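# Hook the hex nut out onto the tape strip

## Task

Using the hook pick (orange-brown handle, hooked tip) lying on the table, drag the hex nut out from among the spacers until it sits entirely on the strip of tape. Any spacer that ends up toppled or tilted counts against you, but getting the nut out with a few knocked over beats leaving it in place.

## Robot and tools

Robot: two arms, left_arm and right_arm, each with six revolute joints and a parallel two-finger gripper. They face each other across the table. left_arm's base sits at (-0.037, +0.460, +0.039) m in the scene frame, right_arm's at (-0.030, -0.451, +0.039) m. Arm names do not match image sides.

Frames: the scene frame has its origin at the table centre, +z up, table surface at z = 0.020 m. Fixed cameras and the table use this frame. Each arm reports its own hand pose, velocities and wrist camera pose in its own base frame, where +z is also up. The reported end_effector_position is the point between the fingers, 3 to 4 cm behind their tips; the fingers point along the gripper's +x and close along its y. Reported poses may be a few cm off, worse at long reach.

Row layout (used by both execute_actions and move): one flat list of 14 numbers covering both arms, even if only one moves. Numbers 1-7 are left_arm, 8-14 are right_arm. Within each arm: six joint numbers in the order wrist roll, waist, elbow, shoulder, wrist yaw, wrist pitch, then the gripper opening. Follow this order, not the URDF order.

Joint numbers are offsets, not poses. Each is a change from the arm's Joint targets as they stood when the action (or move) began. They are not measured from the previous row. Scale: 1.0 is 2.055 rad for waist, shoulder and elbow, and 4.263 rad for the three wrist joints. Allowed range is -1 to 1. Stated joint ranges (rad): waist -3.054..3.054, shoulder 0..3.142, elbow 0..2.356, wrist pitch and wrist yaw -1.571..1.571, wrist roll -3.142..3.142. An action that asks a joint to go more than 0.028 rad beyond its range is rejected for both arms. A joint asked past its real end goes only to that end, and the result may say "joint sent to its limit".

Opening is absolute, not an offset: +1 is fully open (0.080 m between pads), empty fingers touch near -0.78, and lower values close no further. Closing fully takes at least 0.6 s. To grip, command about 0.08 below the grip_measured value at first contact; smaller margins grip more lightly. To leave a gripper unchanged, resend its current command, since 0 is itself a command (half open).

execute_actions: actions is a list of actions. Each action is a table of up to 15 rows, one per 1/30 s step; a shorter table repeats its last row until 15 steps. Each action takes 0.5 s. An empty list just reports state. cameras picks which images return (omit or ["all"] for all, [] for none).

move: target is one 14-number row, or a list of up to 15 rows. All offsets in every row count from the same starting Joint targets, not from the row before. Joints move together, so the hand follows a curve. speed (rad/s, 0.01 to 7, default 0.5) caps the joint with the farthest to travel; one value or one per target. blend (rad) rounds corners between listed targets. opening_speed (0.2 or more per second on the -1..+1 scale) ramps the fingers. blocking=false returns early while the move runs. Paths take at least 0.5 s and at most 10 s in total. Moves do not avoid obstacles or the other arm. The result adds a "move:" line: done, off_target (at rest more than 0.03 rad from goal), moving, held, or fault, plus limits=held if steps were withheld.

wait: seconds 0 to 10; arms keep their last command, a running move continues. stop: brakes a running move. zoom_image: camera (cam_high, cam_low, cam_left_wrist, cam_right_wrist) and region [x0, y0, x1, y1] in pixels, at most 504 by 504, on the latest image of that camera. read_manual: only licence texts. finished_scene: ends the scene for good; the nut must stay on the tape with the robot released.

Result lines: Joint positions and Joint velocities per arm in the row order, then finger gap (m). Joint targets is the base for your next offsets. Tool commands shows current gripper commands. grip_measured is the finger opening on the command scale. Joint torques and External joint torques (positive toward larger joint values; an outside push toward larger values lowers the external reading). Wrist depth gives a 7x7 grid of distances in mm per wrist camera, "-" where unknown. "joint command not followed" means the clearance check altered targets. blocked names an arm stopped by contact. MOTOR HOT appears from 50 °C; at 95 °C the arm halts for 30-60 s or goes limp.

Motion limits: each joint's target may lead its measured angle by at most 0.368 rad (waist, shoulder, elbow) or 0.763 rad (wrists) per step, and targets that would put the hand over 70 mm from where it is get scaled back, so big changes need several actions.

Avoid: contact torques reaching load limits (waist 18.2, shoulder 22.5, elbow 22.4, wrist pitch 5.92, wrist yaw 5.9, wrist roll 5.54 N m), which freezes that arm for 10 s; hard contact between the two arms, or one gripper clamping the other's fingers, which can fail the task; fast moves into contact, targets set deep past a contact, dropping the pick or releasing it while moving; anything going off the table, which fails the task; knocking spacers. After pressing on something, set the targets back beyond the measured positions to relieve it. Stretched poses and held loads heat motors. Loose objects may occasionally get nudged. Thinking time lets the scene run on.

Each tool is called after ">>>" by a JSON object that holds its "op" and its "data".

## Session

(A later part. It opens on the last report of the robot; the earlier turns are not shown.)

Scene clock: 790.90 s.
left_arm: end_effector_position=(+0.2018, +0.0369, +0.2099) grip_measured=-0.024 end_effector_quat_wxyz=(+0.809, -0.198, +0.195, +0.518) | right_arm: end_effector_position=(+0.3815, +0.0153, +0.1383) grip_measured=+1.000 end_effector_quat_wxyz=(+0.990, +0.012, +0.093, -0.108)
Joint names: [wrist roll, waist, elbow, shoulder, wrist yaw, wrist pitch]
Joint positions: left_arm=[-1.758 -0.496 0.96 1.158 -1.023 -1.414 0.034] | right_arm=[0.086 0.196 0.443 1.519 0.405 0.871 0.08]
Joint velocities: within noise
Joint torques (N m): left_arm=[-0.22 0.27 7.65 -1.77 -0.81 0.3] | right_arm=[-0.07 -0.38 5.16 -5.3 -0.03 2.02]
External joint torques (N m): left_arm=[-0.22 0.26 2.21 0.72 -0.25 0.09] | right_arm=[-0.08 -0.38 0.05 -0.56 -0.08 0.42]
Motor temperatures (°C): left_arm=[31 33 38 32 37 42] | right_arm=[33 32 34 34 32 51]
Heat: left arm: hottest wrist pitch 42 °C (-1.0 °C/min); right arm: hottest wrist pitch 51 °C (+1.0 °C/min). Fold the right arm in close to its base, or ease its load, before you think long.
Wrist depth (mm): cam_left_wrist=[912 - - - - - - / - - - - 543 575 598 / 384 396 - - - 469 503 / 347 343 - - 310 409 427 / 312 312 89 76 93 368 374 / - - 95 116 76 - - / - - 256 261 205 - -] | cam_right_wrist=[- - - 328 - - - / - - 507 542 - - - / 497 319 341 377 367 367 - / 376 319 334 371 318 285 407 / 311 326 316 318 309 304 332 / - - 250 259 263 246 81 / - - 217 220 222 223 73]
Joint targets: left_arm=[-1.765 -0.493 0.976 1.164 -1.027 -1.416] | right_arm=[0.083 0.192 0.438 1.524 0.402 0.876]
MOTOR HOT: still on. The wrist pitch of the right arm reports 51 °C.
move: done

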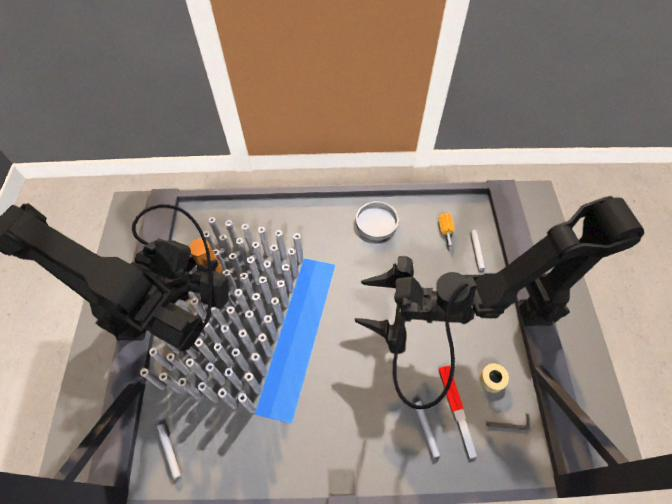

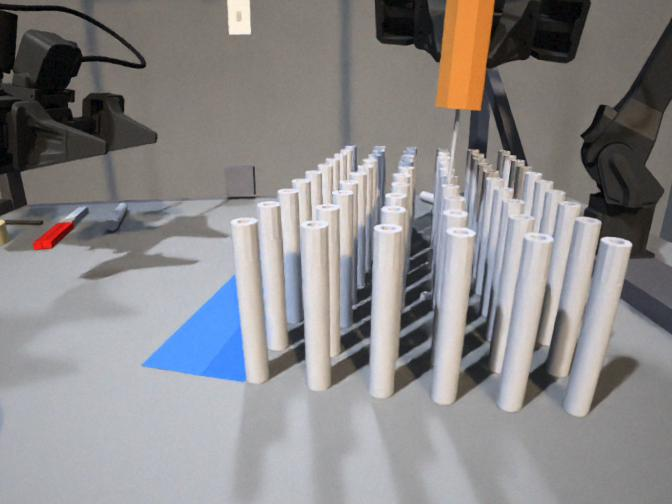

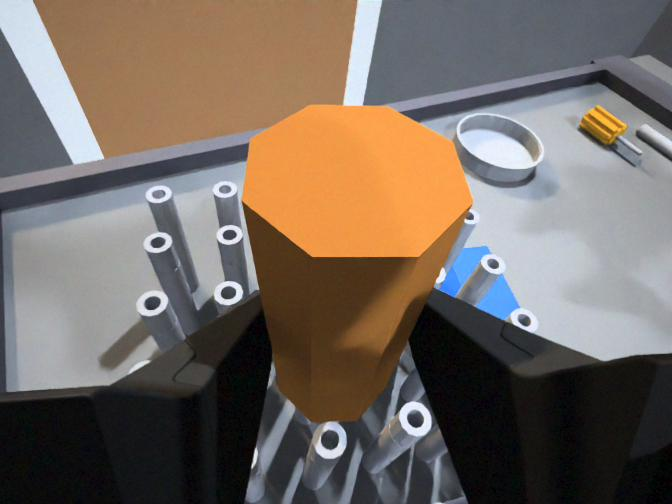

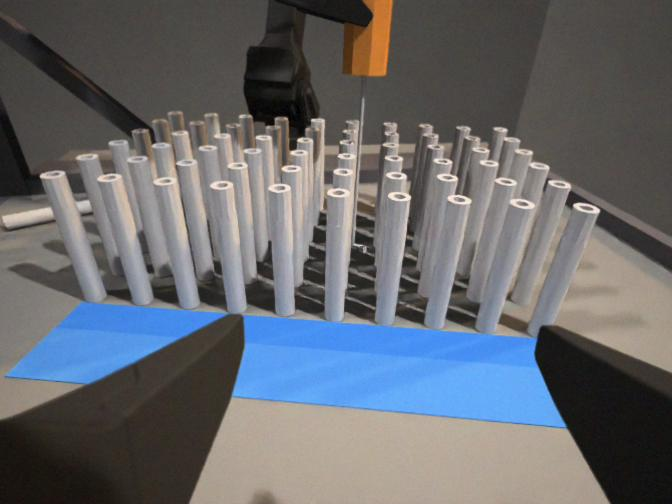

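>>> {"op": "move", "data": {"target": [[-0.0242,0.0078,0.0290,0.0481,0.0010,-0.0121,-0.12,0,0,0,0,0,0,1.0],[-0.0138,0.0156,0.0405,0.0634,0.0005,-0.0026,-0.12,0,0,0,0,0,0,1.0]], "speed": 0.08, "cameras": ["cam_high","cam_low","cam_left_wrist","cam_right_wrist"]}}

>>> {"op": "zoom_image", "data": {"camera": "cam_right_wrist", "region": [335, 200, 395, 260]}}

>>> {"op": "zoom_image", "data": {"camera": "cam_high", "region": [205, 265, 275, 335]}}

>>> {"op": "zoom_image", "data": {"camera": "cam_low", "region": [400, 85, 520, 325]}}

Scene clock: 825.03 s.
left_arm: end_effector_position=(+0.2211, +0.0327, +0.2104) grip_measured=-0.024 end_effector_quat_wxyz=(+0.790, -0.204, +0.189, +0.546) | right_arm: end_effector_position=(+0.3815, +0.0153, +0.1383) grip_measured=+1.000 end_effector_quat_wxyz=(+0.990, +0.012, +0.093, -0.108)
Joint names: [wrist roll, waist, elbow, shoulder, wrist yaw, wrist pitch]
Joint positions: left_arm=[-1.828 -0.463 1.044 1.286 -1.019 -1.43 0.034] | right_arm=[0.086 0.196 0.443 1.519 0.405 0.871 0.08]
Joint velocities: within noise
Joint torques (N m): left_arm=[0.12 0.25 7.52 -2.42 -0.87 0.57] | right_arm=[-0.06 -0.37 5.17 -5.31 -0.02 2.03]
External joint torques (N m): left_arm=[0.11 0.25 2.09 0.88 -0.31 0.42] | right_arm=[-0.07 -0.37 0.03 -0.54 -0.07 0.41]
Motor temperatures (°C): left_arm=[31 33 39 32 37 42] | right_arm=[33 32 34 34 32 51]
Heat: left arm: hottest wrist pitch 42 °C (-1.0 °C/min); right arm: hottest wrist pitch 51 °C (+1.0 °C/min). Fold the right arm in close to its base, or ease its load, before you think long.
Wrist depth (mm): cam_left_wrist=[929 - - - - - - / - - - - 542 564 599 / 384 399 - - - 467 494 / 347 334 - - 386 408 425 / 312 221 91 76 93 366 372 / - - 95 116 76 - - / - - 204 259 - - -] | cam_right_wrist=[- - - 312 - - - / - - 509 536 - - - / 495 319 343 378 366 367 - / 377 318 334 370 318 285 409 / 310 327 315 317 308 302 327 / - - 249 258 261 247 81 / - - 219 220 222 223 73]
Joint targets: left_arm=[-1.824 -0.461 1.059 1.294 -1.025 -1.428] | right_arm=[0.083 0.192 0.438 1.524 0.402 0.876]
MOTOR HOT: still on. The wrist pitch of the right arm reports 51 °C.
move: done

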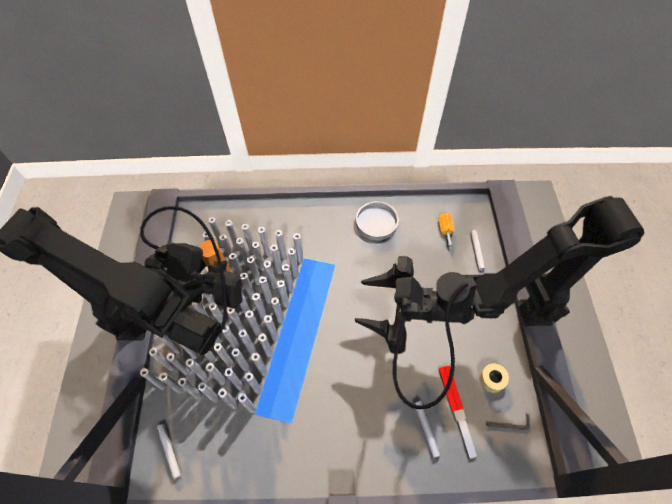

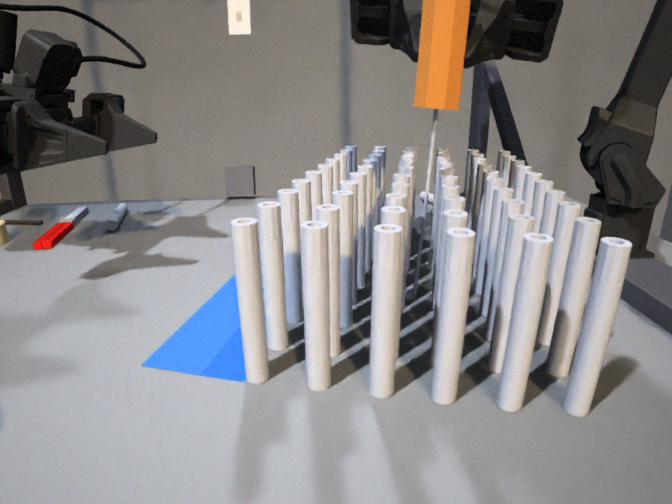

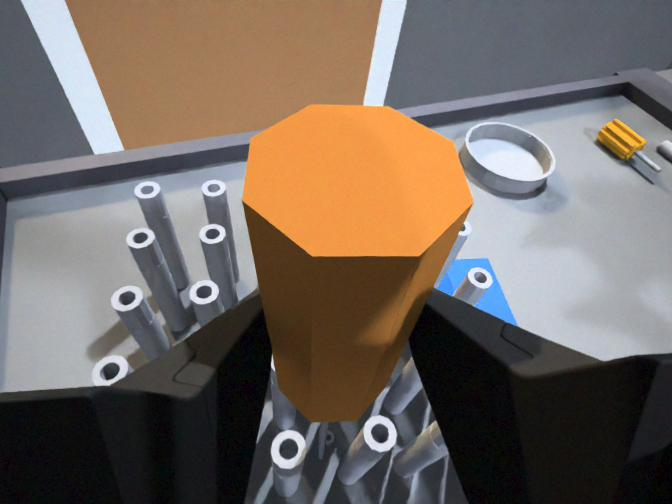

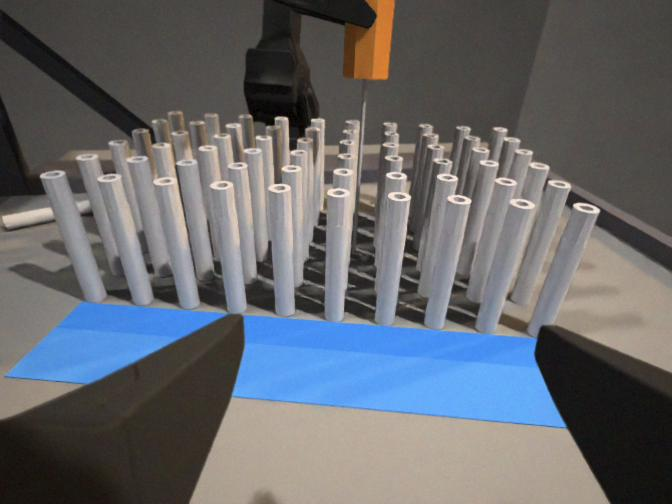

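Scaled by 8.400 from the camera's 672x504 image, which has a finer 960x720 frame.

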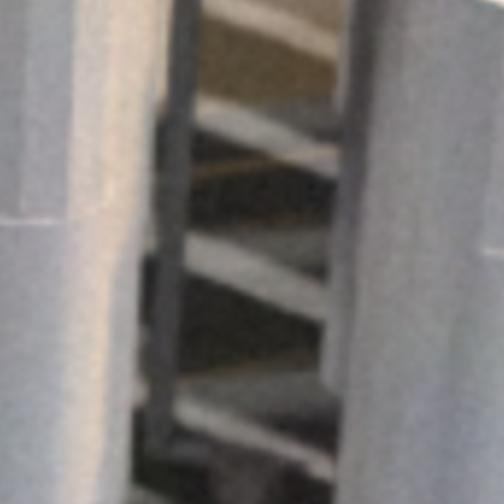

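Scaled by 7.200 from the camera's 672x504 image, which has a finer 960x720 frame.

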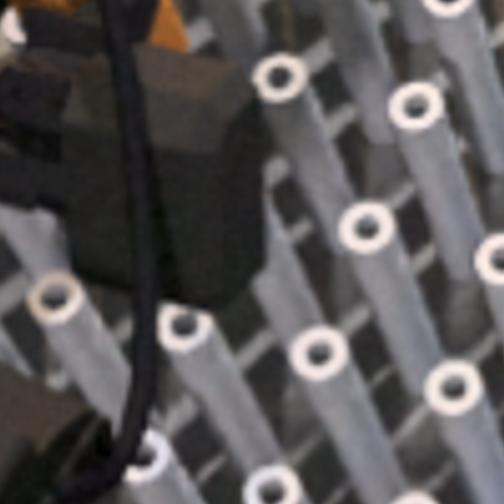

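Scaled by 2.100 from the camera's 672x504 image, which has a finer 960x720 frame.

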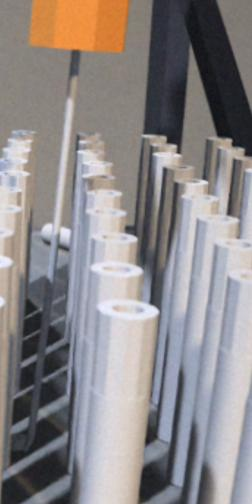

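>>> {"op": "zoom_image", "data": {"camera": "cam_left_wrist", "region": [290, 400, 370, 480]}}

>>> {"op": "zoom_image", "data": {"camera": "cam_right_wrist", "region": [340, 230, 390, 280]}}

>>> {"op": "zoom_image", "data": {"camera": "cam_low", "region": [390, 270, 450, 330]}}

Scaled by 6.300 from the camera's 672x504 image, which has a finer 960x720 frame.

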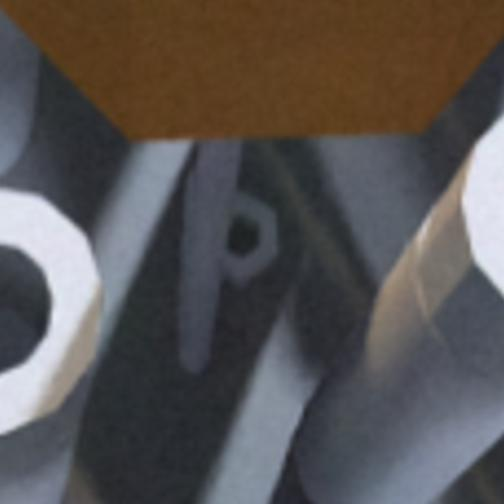

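Scaled by 10.080 from the camera's 672x504 image, which has a finer 960x720 frame.

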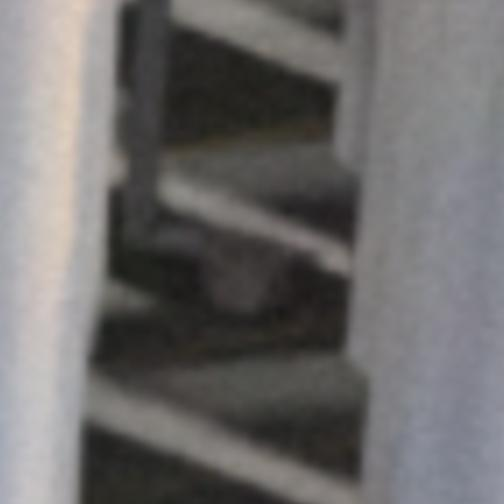

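Scaled by 8.400 from the camera's 672x504 image, which has a finer 960x720 frame.

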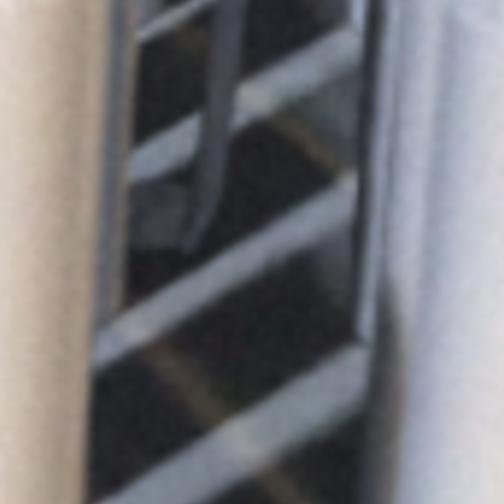

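>>> {"op": "move", "data": {"target": [[0.0082,0.0092,0.0173,0.0245,0.0001,0.0099,-0.12,0,0,0,0,0,0,1.0],[0.0176,0.0195,0.0434,0.0571,-0.0002,0.0211,-0.12,0,0,0,0,0,0,1.0]], "speed": 0.07, "cameras": ["cam_high","cam_low","cam_left_wrist","cam_right_wrist"]}}

>>> {"op": "zoom_image", "data": {"camera": "cam_left_wrist", "region": [290, 400, 370, 480]}}

>>> {"op": "zoom_image", "data": {"camera": "cam_right_wrist", "region": [330, 240, 400, 310]}}

Scene clock: 843.57 s.
left_arm: end_effector_position=(+0.2552, +0.0261, +0.2113) grip_measured=-0.024 end_effector_quat_wxyz=(+0.791, -0.204, +0.188, +0.546) | right_arm: end_effector_position=(+0.3815, +0.0153, +0.1383) grip_measured=+1.000 end_effector_quat_wxyz=(+0.990, +0.012, +0.093, -0.108)
Joint names: [wrist roll, waist, elbow, shoulder, wrist yaw, wrist pitch]
Joint positions: left_arm=[-1.751 -0.423 1.134 1.401 -1.024 -1.342 0.034] | right_arm=[0.086 0.196 0.443 1.519 0.405 0.871 0.08]
Joint velocities: within noise
Joint torques (N m): left_arm=[0.06 0.21 7.48 -2.99 -0.7 0.78] | right_arm=[-0.07 -0.38 5.19 -5.31 -0.03 2.03]
External joint torques (N m): left_arm=[0.05 0.21 1.94 1.3 -0.13 0.55] | right_arm=[-0.07 -0.4 0.01 -0.56 -0.07 0.41]
Motor temperatures (°C): left_arm=[31 33 40 32 37 42] | right_arm=[33 32 34 34 32 51]
Heat: left arm: hottest wrist pitch 42 °C (-1.0 °C/min); right arm: hottest wrist pitch 51 °C (+0.0 °C/min). Fold the right arm in close to its base, or ease its load, before you think long.
Wrist depth (mm): cam_left_wrist=[939 - - - - - - / - - - - 540 568 596 / 385 404 - - - 473 494 / 338 271 - - 388 409 426 / 229 243 89 76 94 364 372 / - - 95 116 77 - - / - - 260 254 177 - -] | cam_right_wrist=[- - - 279 - - - / - - 505 508 - - - / 492 320 345 338 366 367 - / 375 318 333 371 316 286 405 / 310 325 316 318 309 304 331 / - - 249 259 262 246 81 / - - 219 220 222 222 73]
Joint targets: left_arm=[-1.749 -0.421 1.148 1.411 -1.026 -1.337] | right_arm=[0.083 0.192 0.438 1.524 0.402 0.876]
MOTOR HOT: still on. The wrist pitch of the right arm reports 51 °C.
move: done

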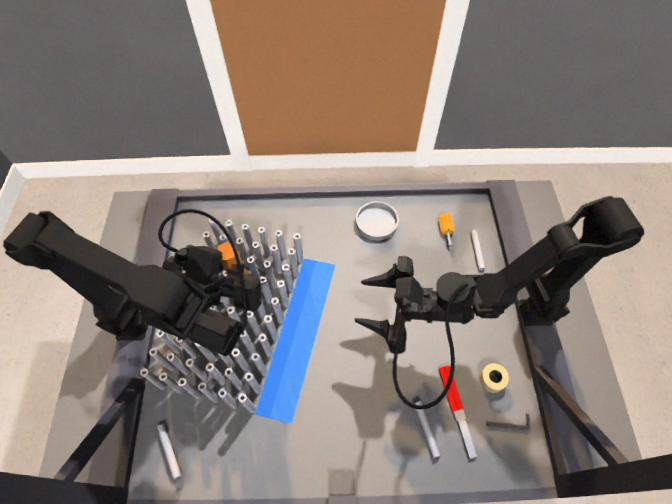

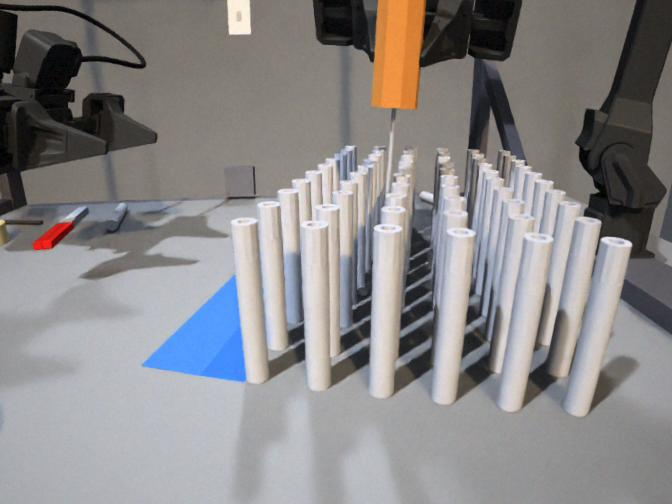

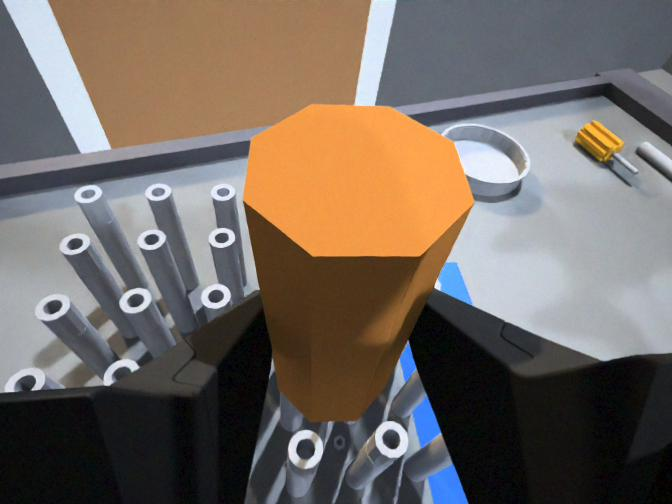

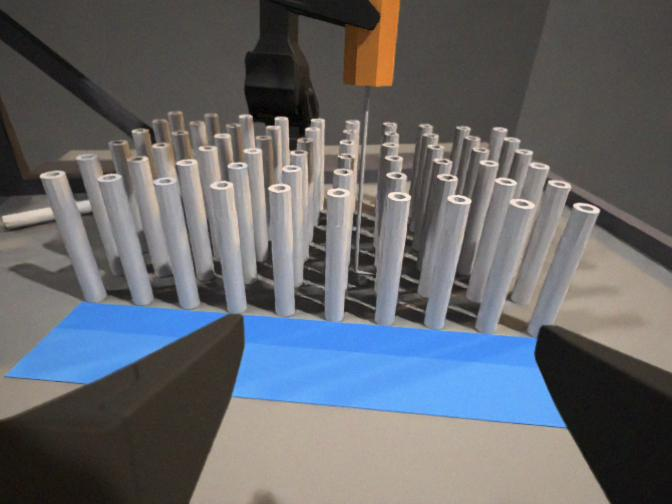

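Scaled by 6.300 from the camera's 672x504 image, which has a finer 960x720 frame.

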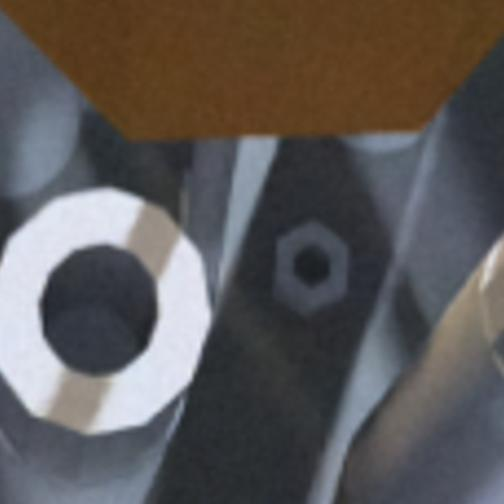

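Scaled by 7.200 from the camera's 672x504 image, which has a finer 960x720 frame.

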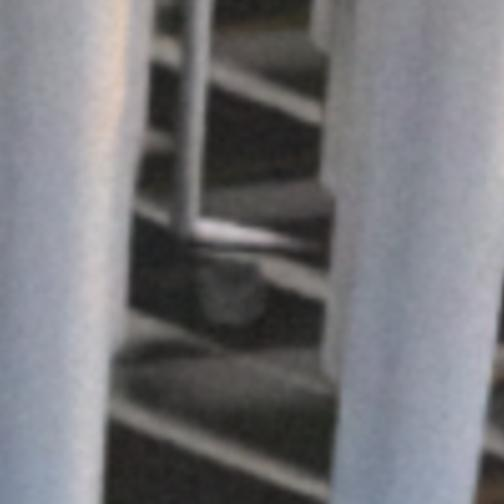

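>>> {"op": "move", "data": {"target": [[0.0070,0.0078,0.0274,0.0346,0,0.0088,-0.12,0,0,0,0,0,0,1.0],[0.0135,0.0146,0.0586,0.0682,0,0.0154,-0.12,0,0,0,0,0,0,1.0]], "speed": 0.05, "cameras": ["cam_high","cam_low","cam_left_wrist","cam_right_wrist"]}}

>>> {"op": "zoom_image", "data": {"camera": "cam_left_wrist", "region": [290, 400, 370, 480]}}

>>> {"op": "zoom_image", "data": {"camera": "cam_right_wrist", "region": [325, 270, 405, 350]}}

Scene clock: 857.37 s.
left_arm: end_effector_position=(+0.2939, +0.0181, +0.2123) grip_measured=-0.024 end_effector_quat_wxyz=(+0.792, -0.201, +0.186, +0.546) | right_arm: end_effector_position=(+0.3815, +0.0153, +0.1383) grip_measured=+1.000 end_effector_quat_wxyz=(+0.990, +0.012, +0.093, -0.108)
Joint names: [wrist roll, waist, elbow, shoulder, wrist yaw, wrist pitch]
Joint positions: left_arm=[-1.689 -0.392 1.256 1.536 -1.031 -1.278 0.034] | right_arm=[0.086 0.196 0.443 1.519 0.405 0.871 0.08]
Joint velocities: within noise
Joint torques (N m): left_arm=[-0.08 0.06 7.33 -3.61 -0.45 1.04] | right_arm=[-0.07 -0.39 5.16 -5.32 -0.02 2.02]
External joint torques (N m): left_arm=[-0.09 0.07 1.76 1.7 0.11 0.73] | right_arm=[-0.07 -0.37 0.12 -0.63 -0.08 0.45]
Motor temperatures (°C): left_arm=[31 33 40 33 37 42] | right_arm=[33 32 34 34 32 51]
Heat: left arm: hottest wrist pitch 42 °C (+0.0 °C/min); right arm: hottest wrist pitch 51 °C (+0.0 °C/min). Fold the right arm in close to its base, or ease its load, before you think long.
Wrist depth (mm): cam_left_wrist=[933 - - - - - - / - - - - 544 566 583 / 390 407 - - - 481 494 / 277 272 - - 389 409 427 / 240 261 89 76 94 366 369 / - - 95 116 76 - - / - - 259 260 177 - -] | cam_right_wrist=[- - - 243 - - - / - - 503 506 - - - / 494 318 342 334 366 368 - / 375 319 334 355 317 285 409 / 310 325 316 317 310 305 330 / - - 250 259 263 245 81 / - - 218 220 222 222 73]
Joint targets: left_arm=[-1.691 -0.391 1.268 1.551 -1.025 -1.272] | right_arm=[0.083 0.192 0.438 1.524 0.402 0.876]
MOTOR HOT: still on. The wrist pitch of the right arm reports 51 °C.
move: done

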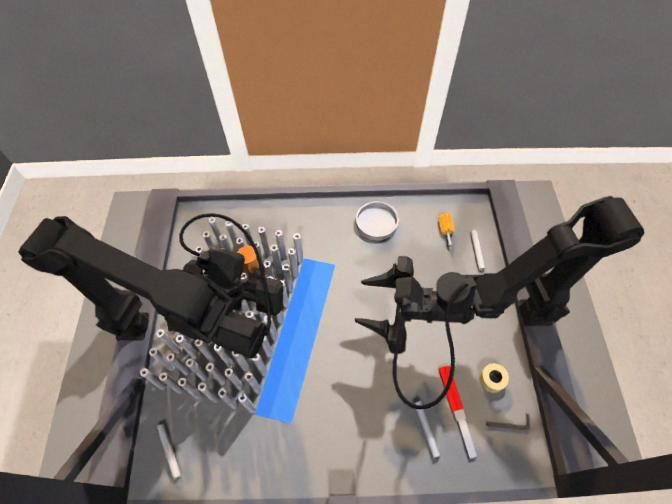

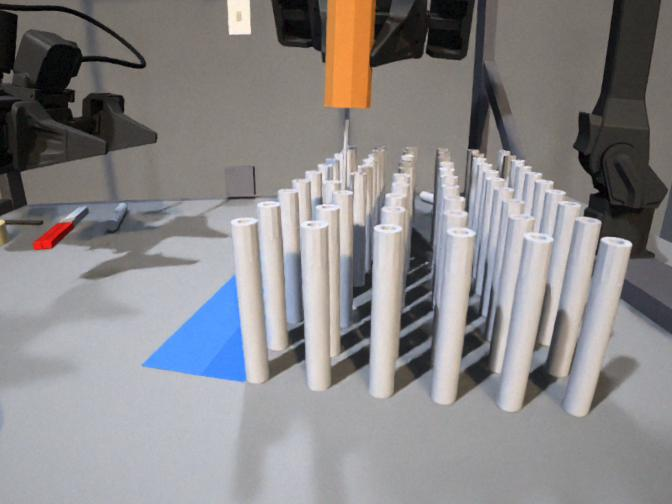

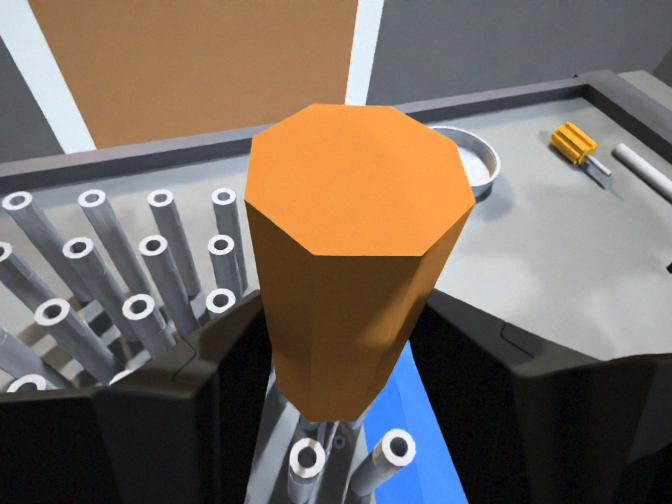

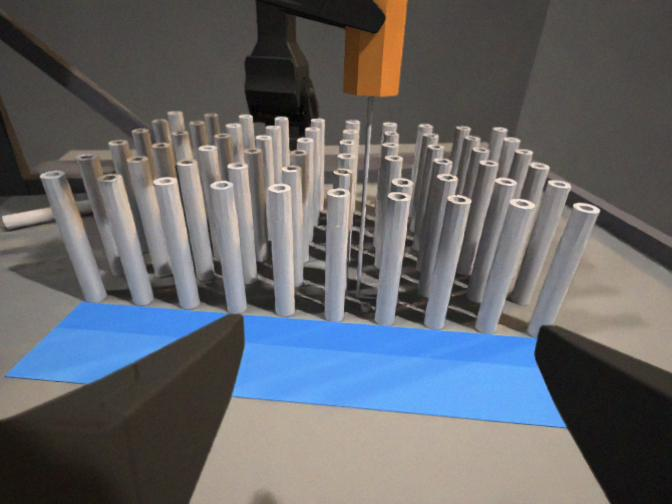

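Scaled by 6.300 from the camera's 672x504 image, which has a finer 960x720 frame.

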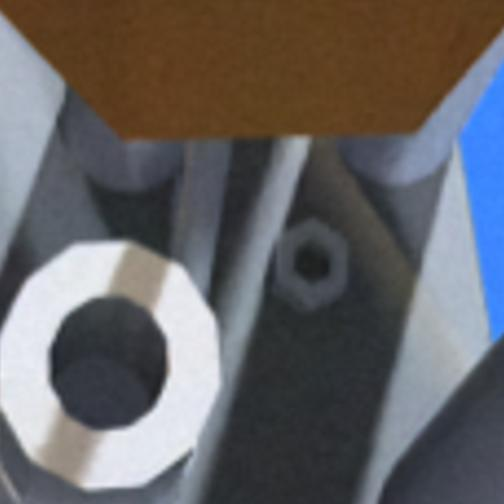

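Scaled by 6.300 from the camera's 672x504 image, which has a finer 960x720 frame.

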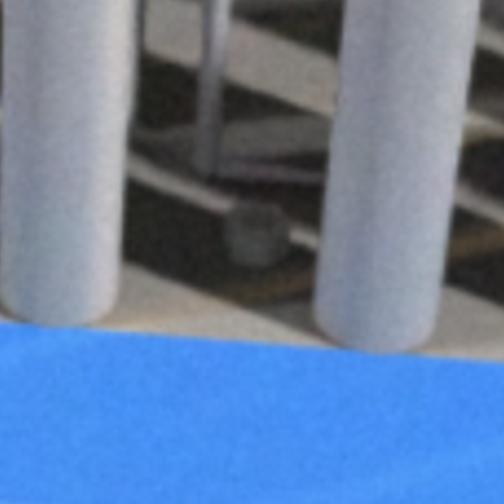

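>>> {"op": "zoom_image", "data": {"camera": "cam_right_wrist", "region": [320, 110, 440, 330]}}

>>> {"op": "zoom_image", "data": {"camera": "cam_low", "region": [220, 130, 460, 330]}}

Scaled by 2.291 from the camera's 672x504 image, which has a finer 960x720 frame.

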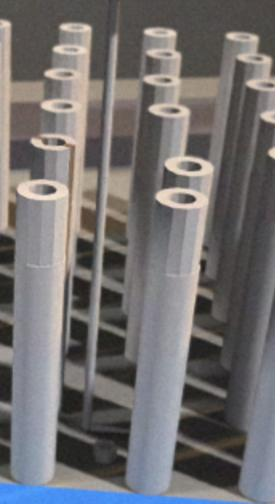

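Scaled by 2.100 from the camera's 672x504 image, which has a finer 960x720 frame.

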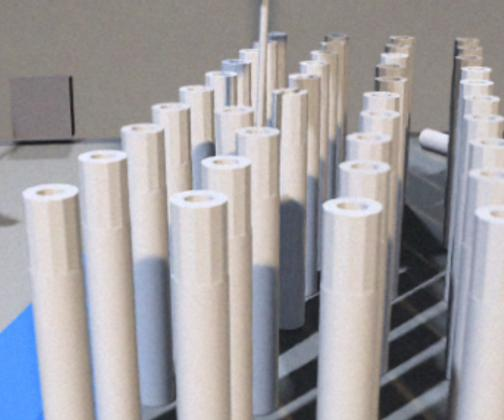

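>>> {"op": "move", "data": {"target": [0.0174,-0.0105,-0.0332,-0.0299,-0.0002,0.0158,-0.12,0,0,0,0,0,0,1.0], "speed": 0.05, "cameras": ["cam_high","cam_low","cam_left_wrist","cam_right_wrist"]}}

>>> {"op": "zoom_image", "data": {"camera": "cam_right_wrist", "region": [325, 270, 405, 350]}}

>>> {"op": "zoom_image", "data": {"camera": "cam_left_wrist", "region": [290, 400, 370, 480]}}

Scene clock: 893.10 s.
left_arm: end_effector_position=(+0.2937, +0.0136, +0.2116) grip_measured=-0.024 end_effector_quat_wxyz=(+0.806, -0.198, +0.188, +0.525) | right_arm: end_effector_position=(+0.3815, +0.0153, +0.1383) grip_measured=+1.000 end_effector_quat_wxyz=(+0.990, +0.012, +0.093, -0.108)
Joint names: [wrist roll, waist, elbow, shoulder, wrist yaw, wrist pitch]
Joint positions: left_arm=[-1.62 -0.409 1.214 1.497 -1.033 -1.208 0.034] | right_arm=[0.086 0.196 0.443 1.519 0.405 0.871 0.08]
Joint velocities: within noise
Joint torques (N m): left_arm=[0.1 -0.39 4.24 -5.65 -0.4 0.9] | right_arm=[-0.07 -0.39 5.16 -5.29 -0.03 2.03]
External joint torques (N m): left_arm=[0.1 -0.39 -1.4 -0.53 0.17 0.52] | right_arm=[-0.07 -0.38 0.08 -0.59 -0.08 0.44]
Motor temperatures (°C): left_arm=[30 33 40 34 36 43] | right_arm=[32 32 33 34 32 51]
Heat: left arm: hottest wrist pitch 43 °C (+1.0 °C/min); right arm: hottest wrist pitch 51 °C (+0.0 °C/min). Fold the right arm in close to its base, or ease its load, before you think long.
Wrist depth (mm): cam_left_wrist=[931 - - - - - - / - - - - 555 587 588 / 384 407 - - - 486 499 / 266 273 - - 392 412 422 / 245 260 90 75 93 368 375 / - - 95 118 77 - - / - - 256 257 182 - -] | cam_right_wrist=[- - - 239 - - - / - - 503 450 - - - / 493 319 344 318 363 370 - / 378 319 334 368 317 286 407 / 309 324 317 317 309 304 331 / - - 248 259 263 246 81 / - - 218 220 222 223 73]
Joint targets: left_arm=[-1.617 -0.413 1.200 1.490 -1.026 -1.205] | right_arm=[0.083 0.192 0.438 1.524 0.402 0.876]
MOTOR HOT: still on. The wrist pitch of the right arm reports 51 °C.
move: done

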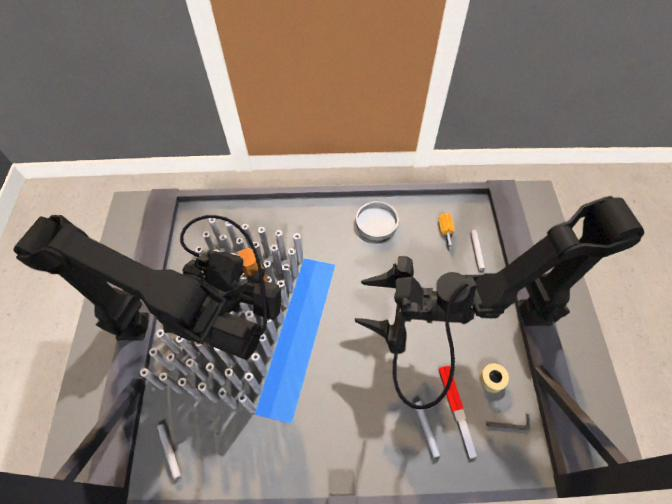

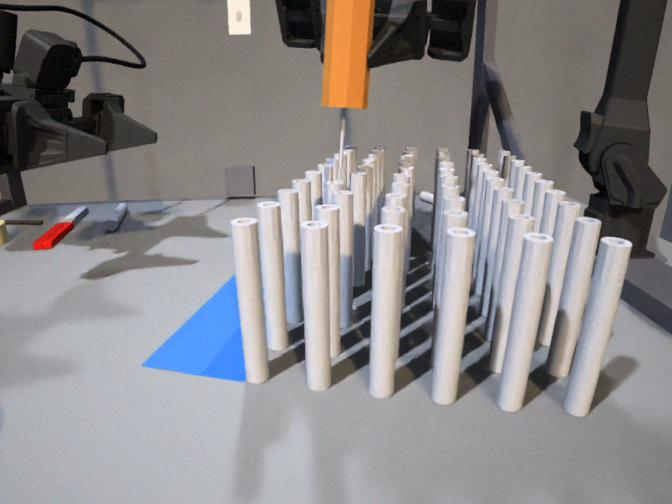

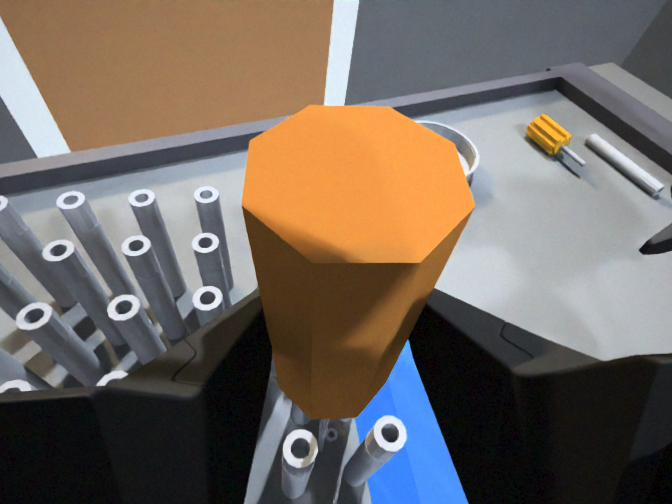

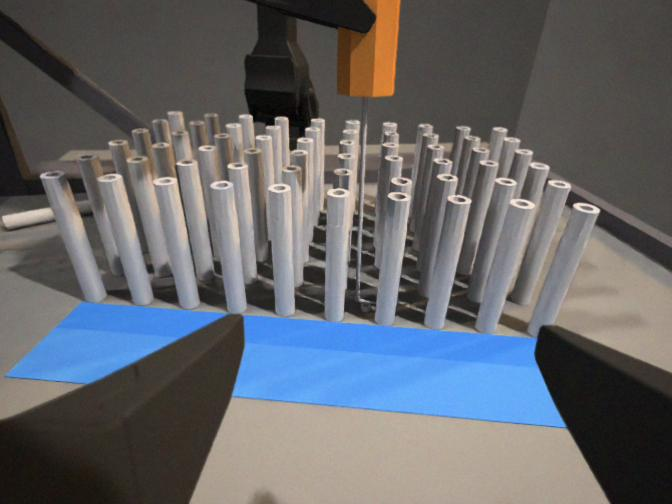

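Scaled by 6.300 from the camera's 672x504 image, which has a finer 960x720 frame.

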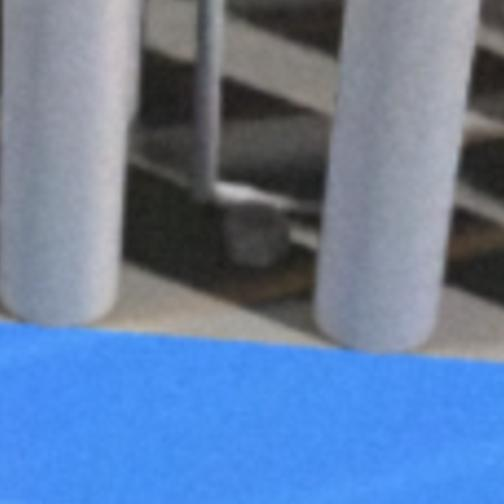

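Scaled by 6.300 from the camera's 672x504 image, which has a finer 960x720 frame.

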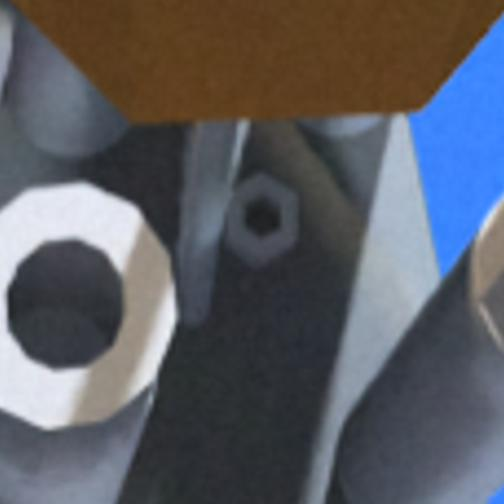

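>>> {"op": "execute_actions", "data": {"actions": [], "cameras": ["cam_left_wrist", "cam_right_wrist"]}}

>>> {"op": "zoom_image", "data": {"camera": "cam_right_wrist", "region": [325, 270, 405, 350]}}

>>> {"op": "zoom_image", "data": {"camera": "cam_left_wrist", "region": [290, 400, 370, 480]}}

Scene clock: 903.57 s.
left_arm: end_effector_position=(+0.2938, +0.0136, +0.2117) grip_measured=-0.024 end_effector_quat_wxyz=(+0.806, -0.198, +0.188, +0.525) | right_arm: end_effector_position=(+0.3815, +0.0153, +0.1383) grip_measured=+1.000 end_effector_quat_wxyz=(+0.990, +0.012, +0.093, -0.108)
Joint names: [wrist roll, waist, elbow, shoulder, wrist yaw, wrist pitch]
Joint positions: left_arm=[-1.62 -0.409 1.214 1.497 -1.033 -1.208 0.034] | right_arm=[0.086 0.196 0.443 1.519 0.405 0.871 0.08]
Joint velocities: within noise
Joint torques (N m): left_arm=[0.09 -0.37 4.23 -5.6 -0.38 0.88] | right_arm=[-0.06 -0.38 5.16 -5.31 -0.02 2.02]
External joint torques (N m): left_arm=[0.08 -0.37 -1.42 -0.49 0.19 0.49] | right_arm=[-0.07 -0.41 0.06 -0.63 -0.06 0.44]
Motor temperatures (°C): left_arm=[30 33 40 35 36 42] | right_arm=[32 32 33 34 32 52]
Heat: left arm: hottest wrist pitch 42 °C (+0.0 °C/min); right arm: hottest wrist pitch 52 °C (+1.0 °C/min). Fold the right arm in close to its base, or ease its load, before you think long.
Wrist depth (mm): cam_left_wrist=[934 - - - - - - / - - - - 555 586 586 / 386 406 - - - 488 497 / 266 274 - - 392 411 421 / 245 260 90 75 93 369 375 / - - 95 118 77 - - / - - 256 258 183 - -] | cam_right_wrist=[- - - 239 - - - / - - 502 448 - - - / 495 317 343 317 366 365 - / 377 319 334 370 319 283 408 / 311 326 315 318 311 305 330 / - - 249 259 262 246 81 / - - 218 220 222 222 73]
Joint targets: left_arm=[-1.617 -0.413 1.200 1.490 -1.026 -1.205] | right_arm=[0.083 0.192 0.438 1.524 0.402 0.876]
Tool commands: left_gripper/opening=-0.12 right_gripper/opening=+1.0
MOTOR HOT: still on. The wrist pitch of the right arm reports 52 °C.
Images, in order (width x height): cam_left_wrist 672x504, cam_right_wrist 672x504.

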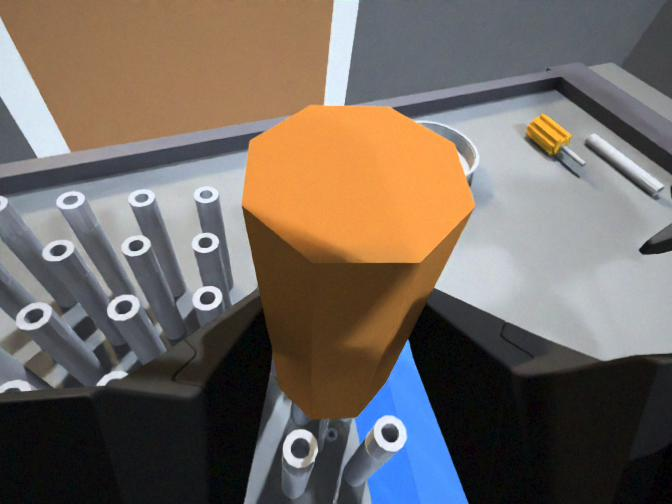

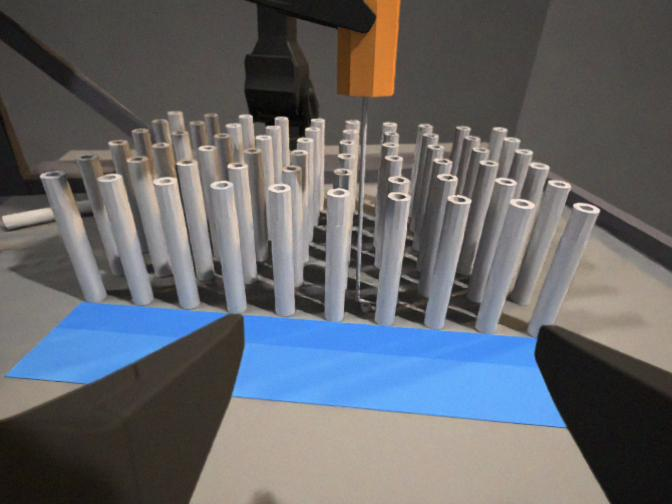

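Scaled by 6.300 from the camera's 672x504 image, which has a finer 960x720 frame.

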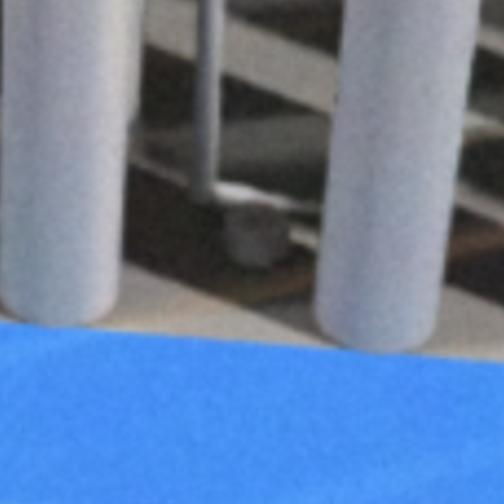

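Scaled by 6.300 from the camera's 672x504 image, which has a finer 960x720 frame.

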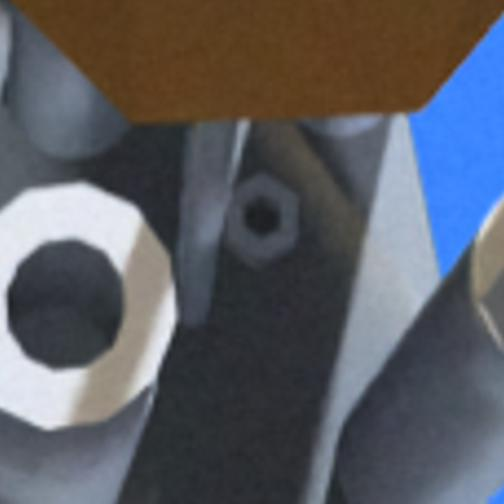

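>>> {"op": "move", "data": {"target": [[0,0,0.0127,0.0049,0,0,-0.12,0,0,0,0,0,0,1.0],[-0.0115,-0.0088,0.0204,0.0154,0,-0.0087,-0.12,0,0,0,0,0,0,1.0]], "speed": 0.06, "cameras": ["cam_left_wrist", "cam_right_wrist"]}}

>>> {"op": "zoom_image", "data": {"camera": "cam_right_wrist", "region": [325, 270, 405, 350]}}

>>> {"op": "zoom_image", "data": {"camera": "cam_left_wrist", "region": [290, 400, 370, 480]}}

Scene clock: 934.77 s.
left_arm: end_effector_position=(+0.2927, +0.0087, +0.2118) grip_measured=-0.024 end_effector_quat_wxyz=(+0.806, -0.199, +0.189, +0.525) | right_arm: end_effector_position=(+0.3815, +0.0153, +0.1383) grip_measured=+1.000 end_effector_quat_wxyz=(+0.990, +0.012, +0.093, -0.108)
Joint names: [wrist roll, waist, elbow, shoulder, wrist yaw, wrist pitch]
Joint positions: left_arm=[-1.658 -0.426 1.229 1.51 -1.03 -1.242 0.034] | right_arm=[0.086 0.196 0.443 1.519 0.405 0.871 0.08]
Joint velocities: within noise
Joint torques (N m): left_arm=[-0.28 -0.4 7.41 -3.78 -0.51 0.62] | right_arm=[-0.07 -0.4 5.17 -5.31 -0.02 2.03]
External joint torques (N m): left_arm=[-0.29 -0.4 1.84 1.32 0.05 0.27] | right_arm=[-0.07 -0.4 0.13 -0.63 -0.07 0.46]
Motor temperatures (°C): left_arm=[30 32 39 37 36 42] | right_arm=[32 32 33 34 32 52]
Heat: left arm: hottest wrist pitch 42 °C (+0.0 °C/min); right arm: hottest wrist pitch 52 °C (+1.0 °C/min). Fold the right arm in close to its base, or ease its load, before you think long.
Wrist depth (mm): cam_left_wrist=[944 - - - - - - / - - - - 548 583 589 / 389 405 - - - 482 499 / 265 272 - - 389 410 419 / 228 263 90 75 94 367 372 / - - 95 110 77 - - / - - 256 259 84 - -] | cam_right_wrist=[- - - 238 - - - / - - 505 502 - - - / 494 318 342 381 364 367 - / 373 322 334 368 318 285 410 / 309 325 315 317 311 303 331 / - - 250 258 262 245 81 / - - 219 219 223 223 73]
Joint targets: left_arm=[-1.666 -0.431 1.242 1.522 -1.026 -1.242] | right_arm=[0.083 0.192 0.438 1.524 0.402 0.876]
MOTOR HOT: still on. The wrist pitch of the right arm reports 52 °C.
move: done
Images, in order (width x height): cam_left_wrist 672x504, cam_right_wrist 672x504.

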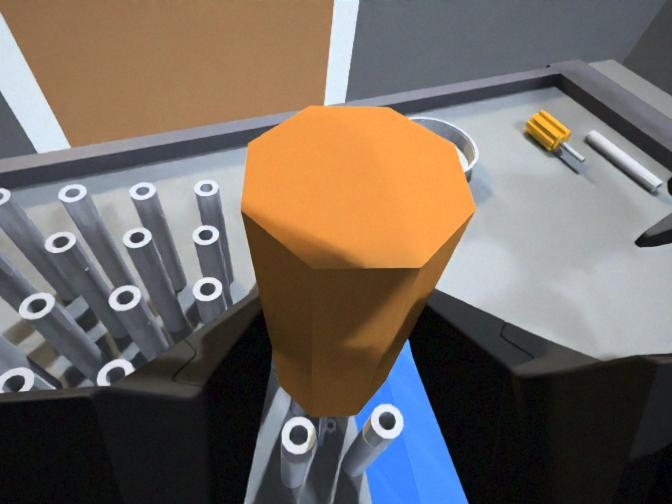

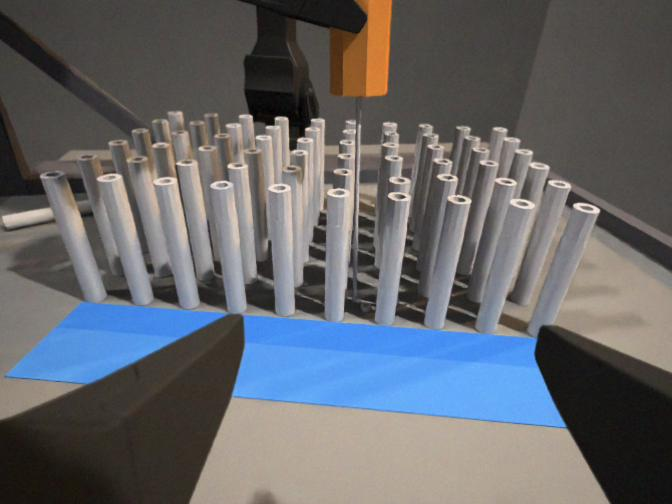

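Scaled by 6.300 from the camera's 672x504 image, which has a finer 960x720 frame.

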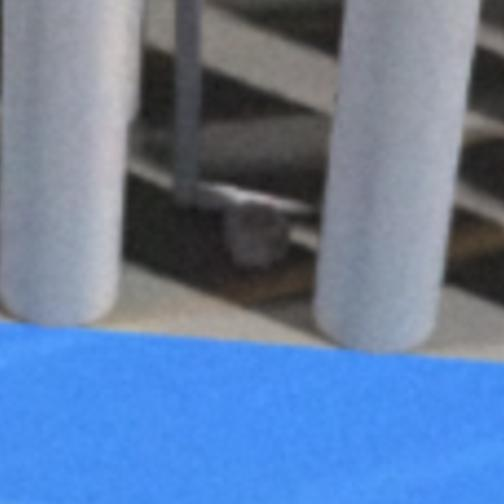

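Scaled by 6.300 from the camera's 672x504 image, which has a finer 960x720 frame.

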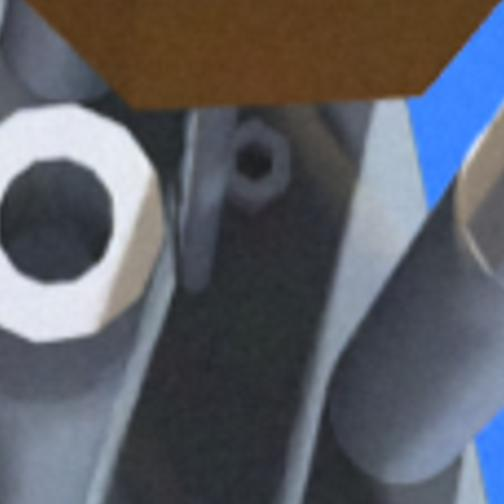

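>>> {"op": "zoom_image", "data": {"camera": "cam_right_wrist", "region": [300, 60, 440, 200]}}

>>> {"op": "zoom_image", "data": {"camera": "cam_right_wrist", "region": [300, 180, 440, 320]}}

Scaled by 3.600 from the camera's 672x504 image, which has a finer 960x720 frame.

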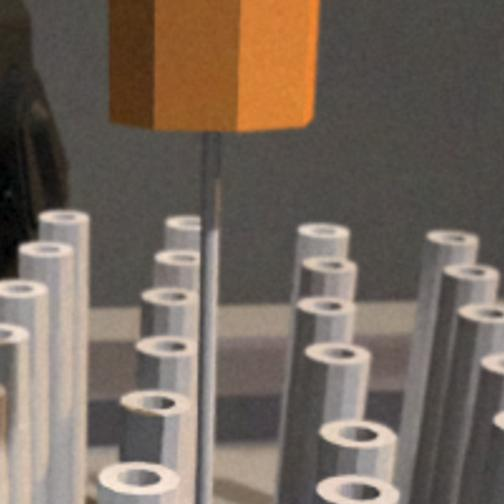

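Scaled by 3.600 from the camera's 672x504 image, which has a finer 960x720 frame.

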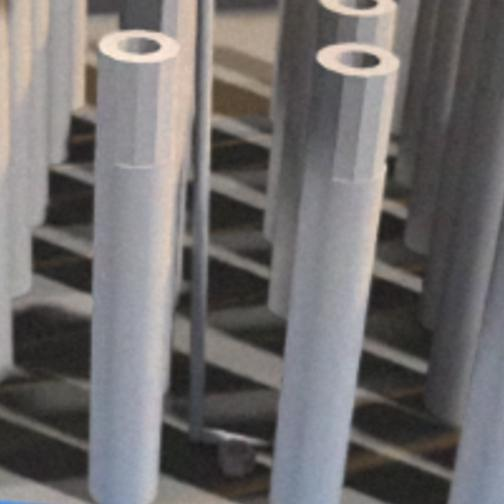

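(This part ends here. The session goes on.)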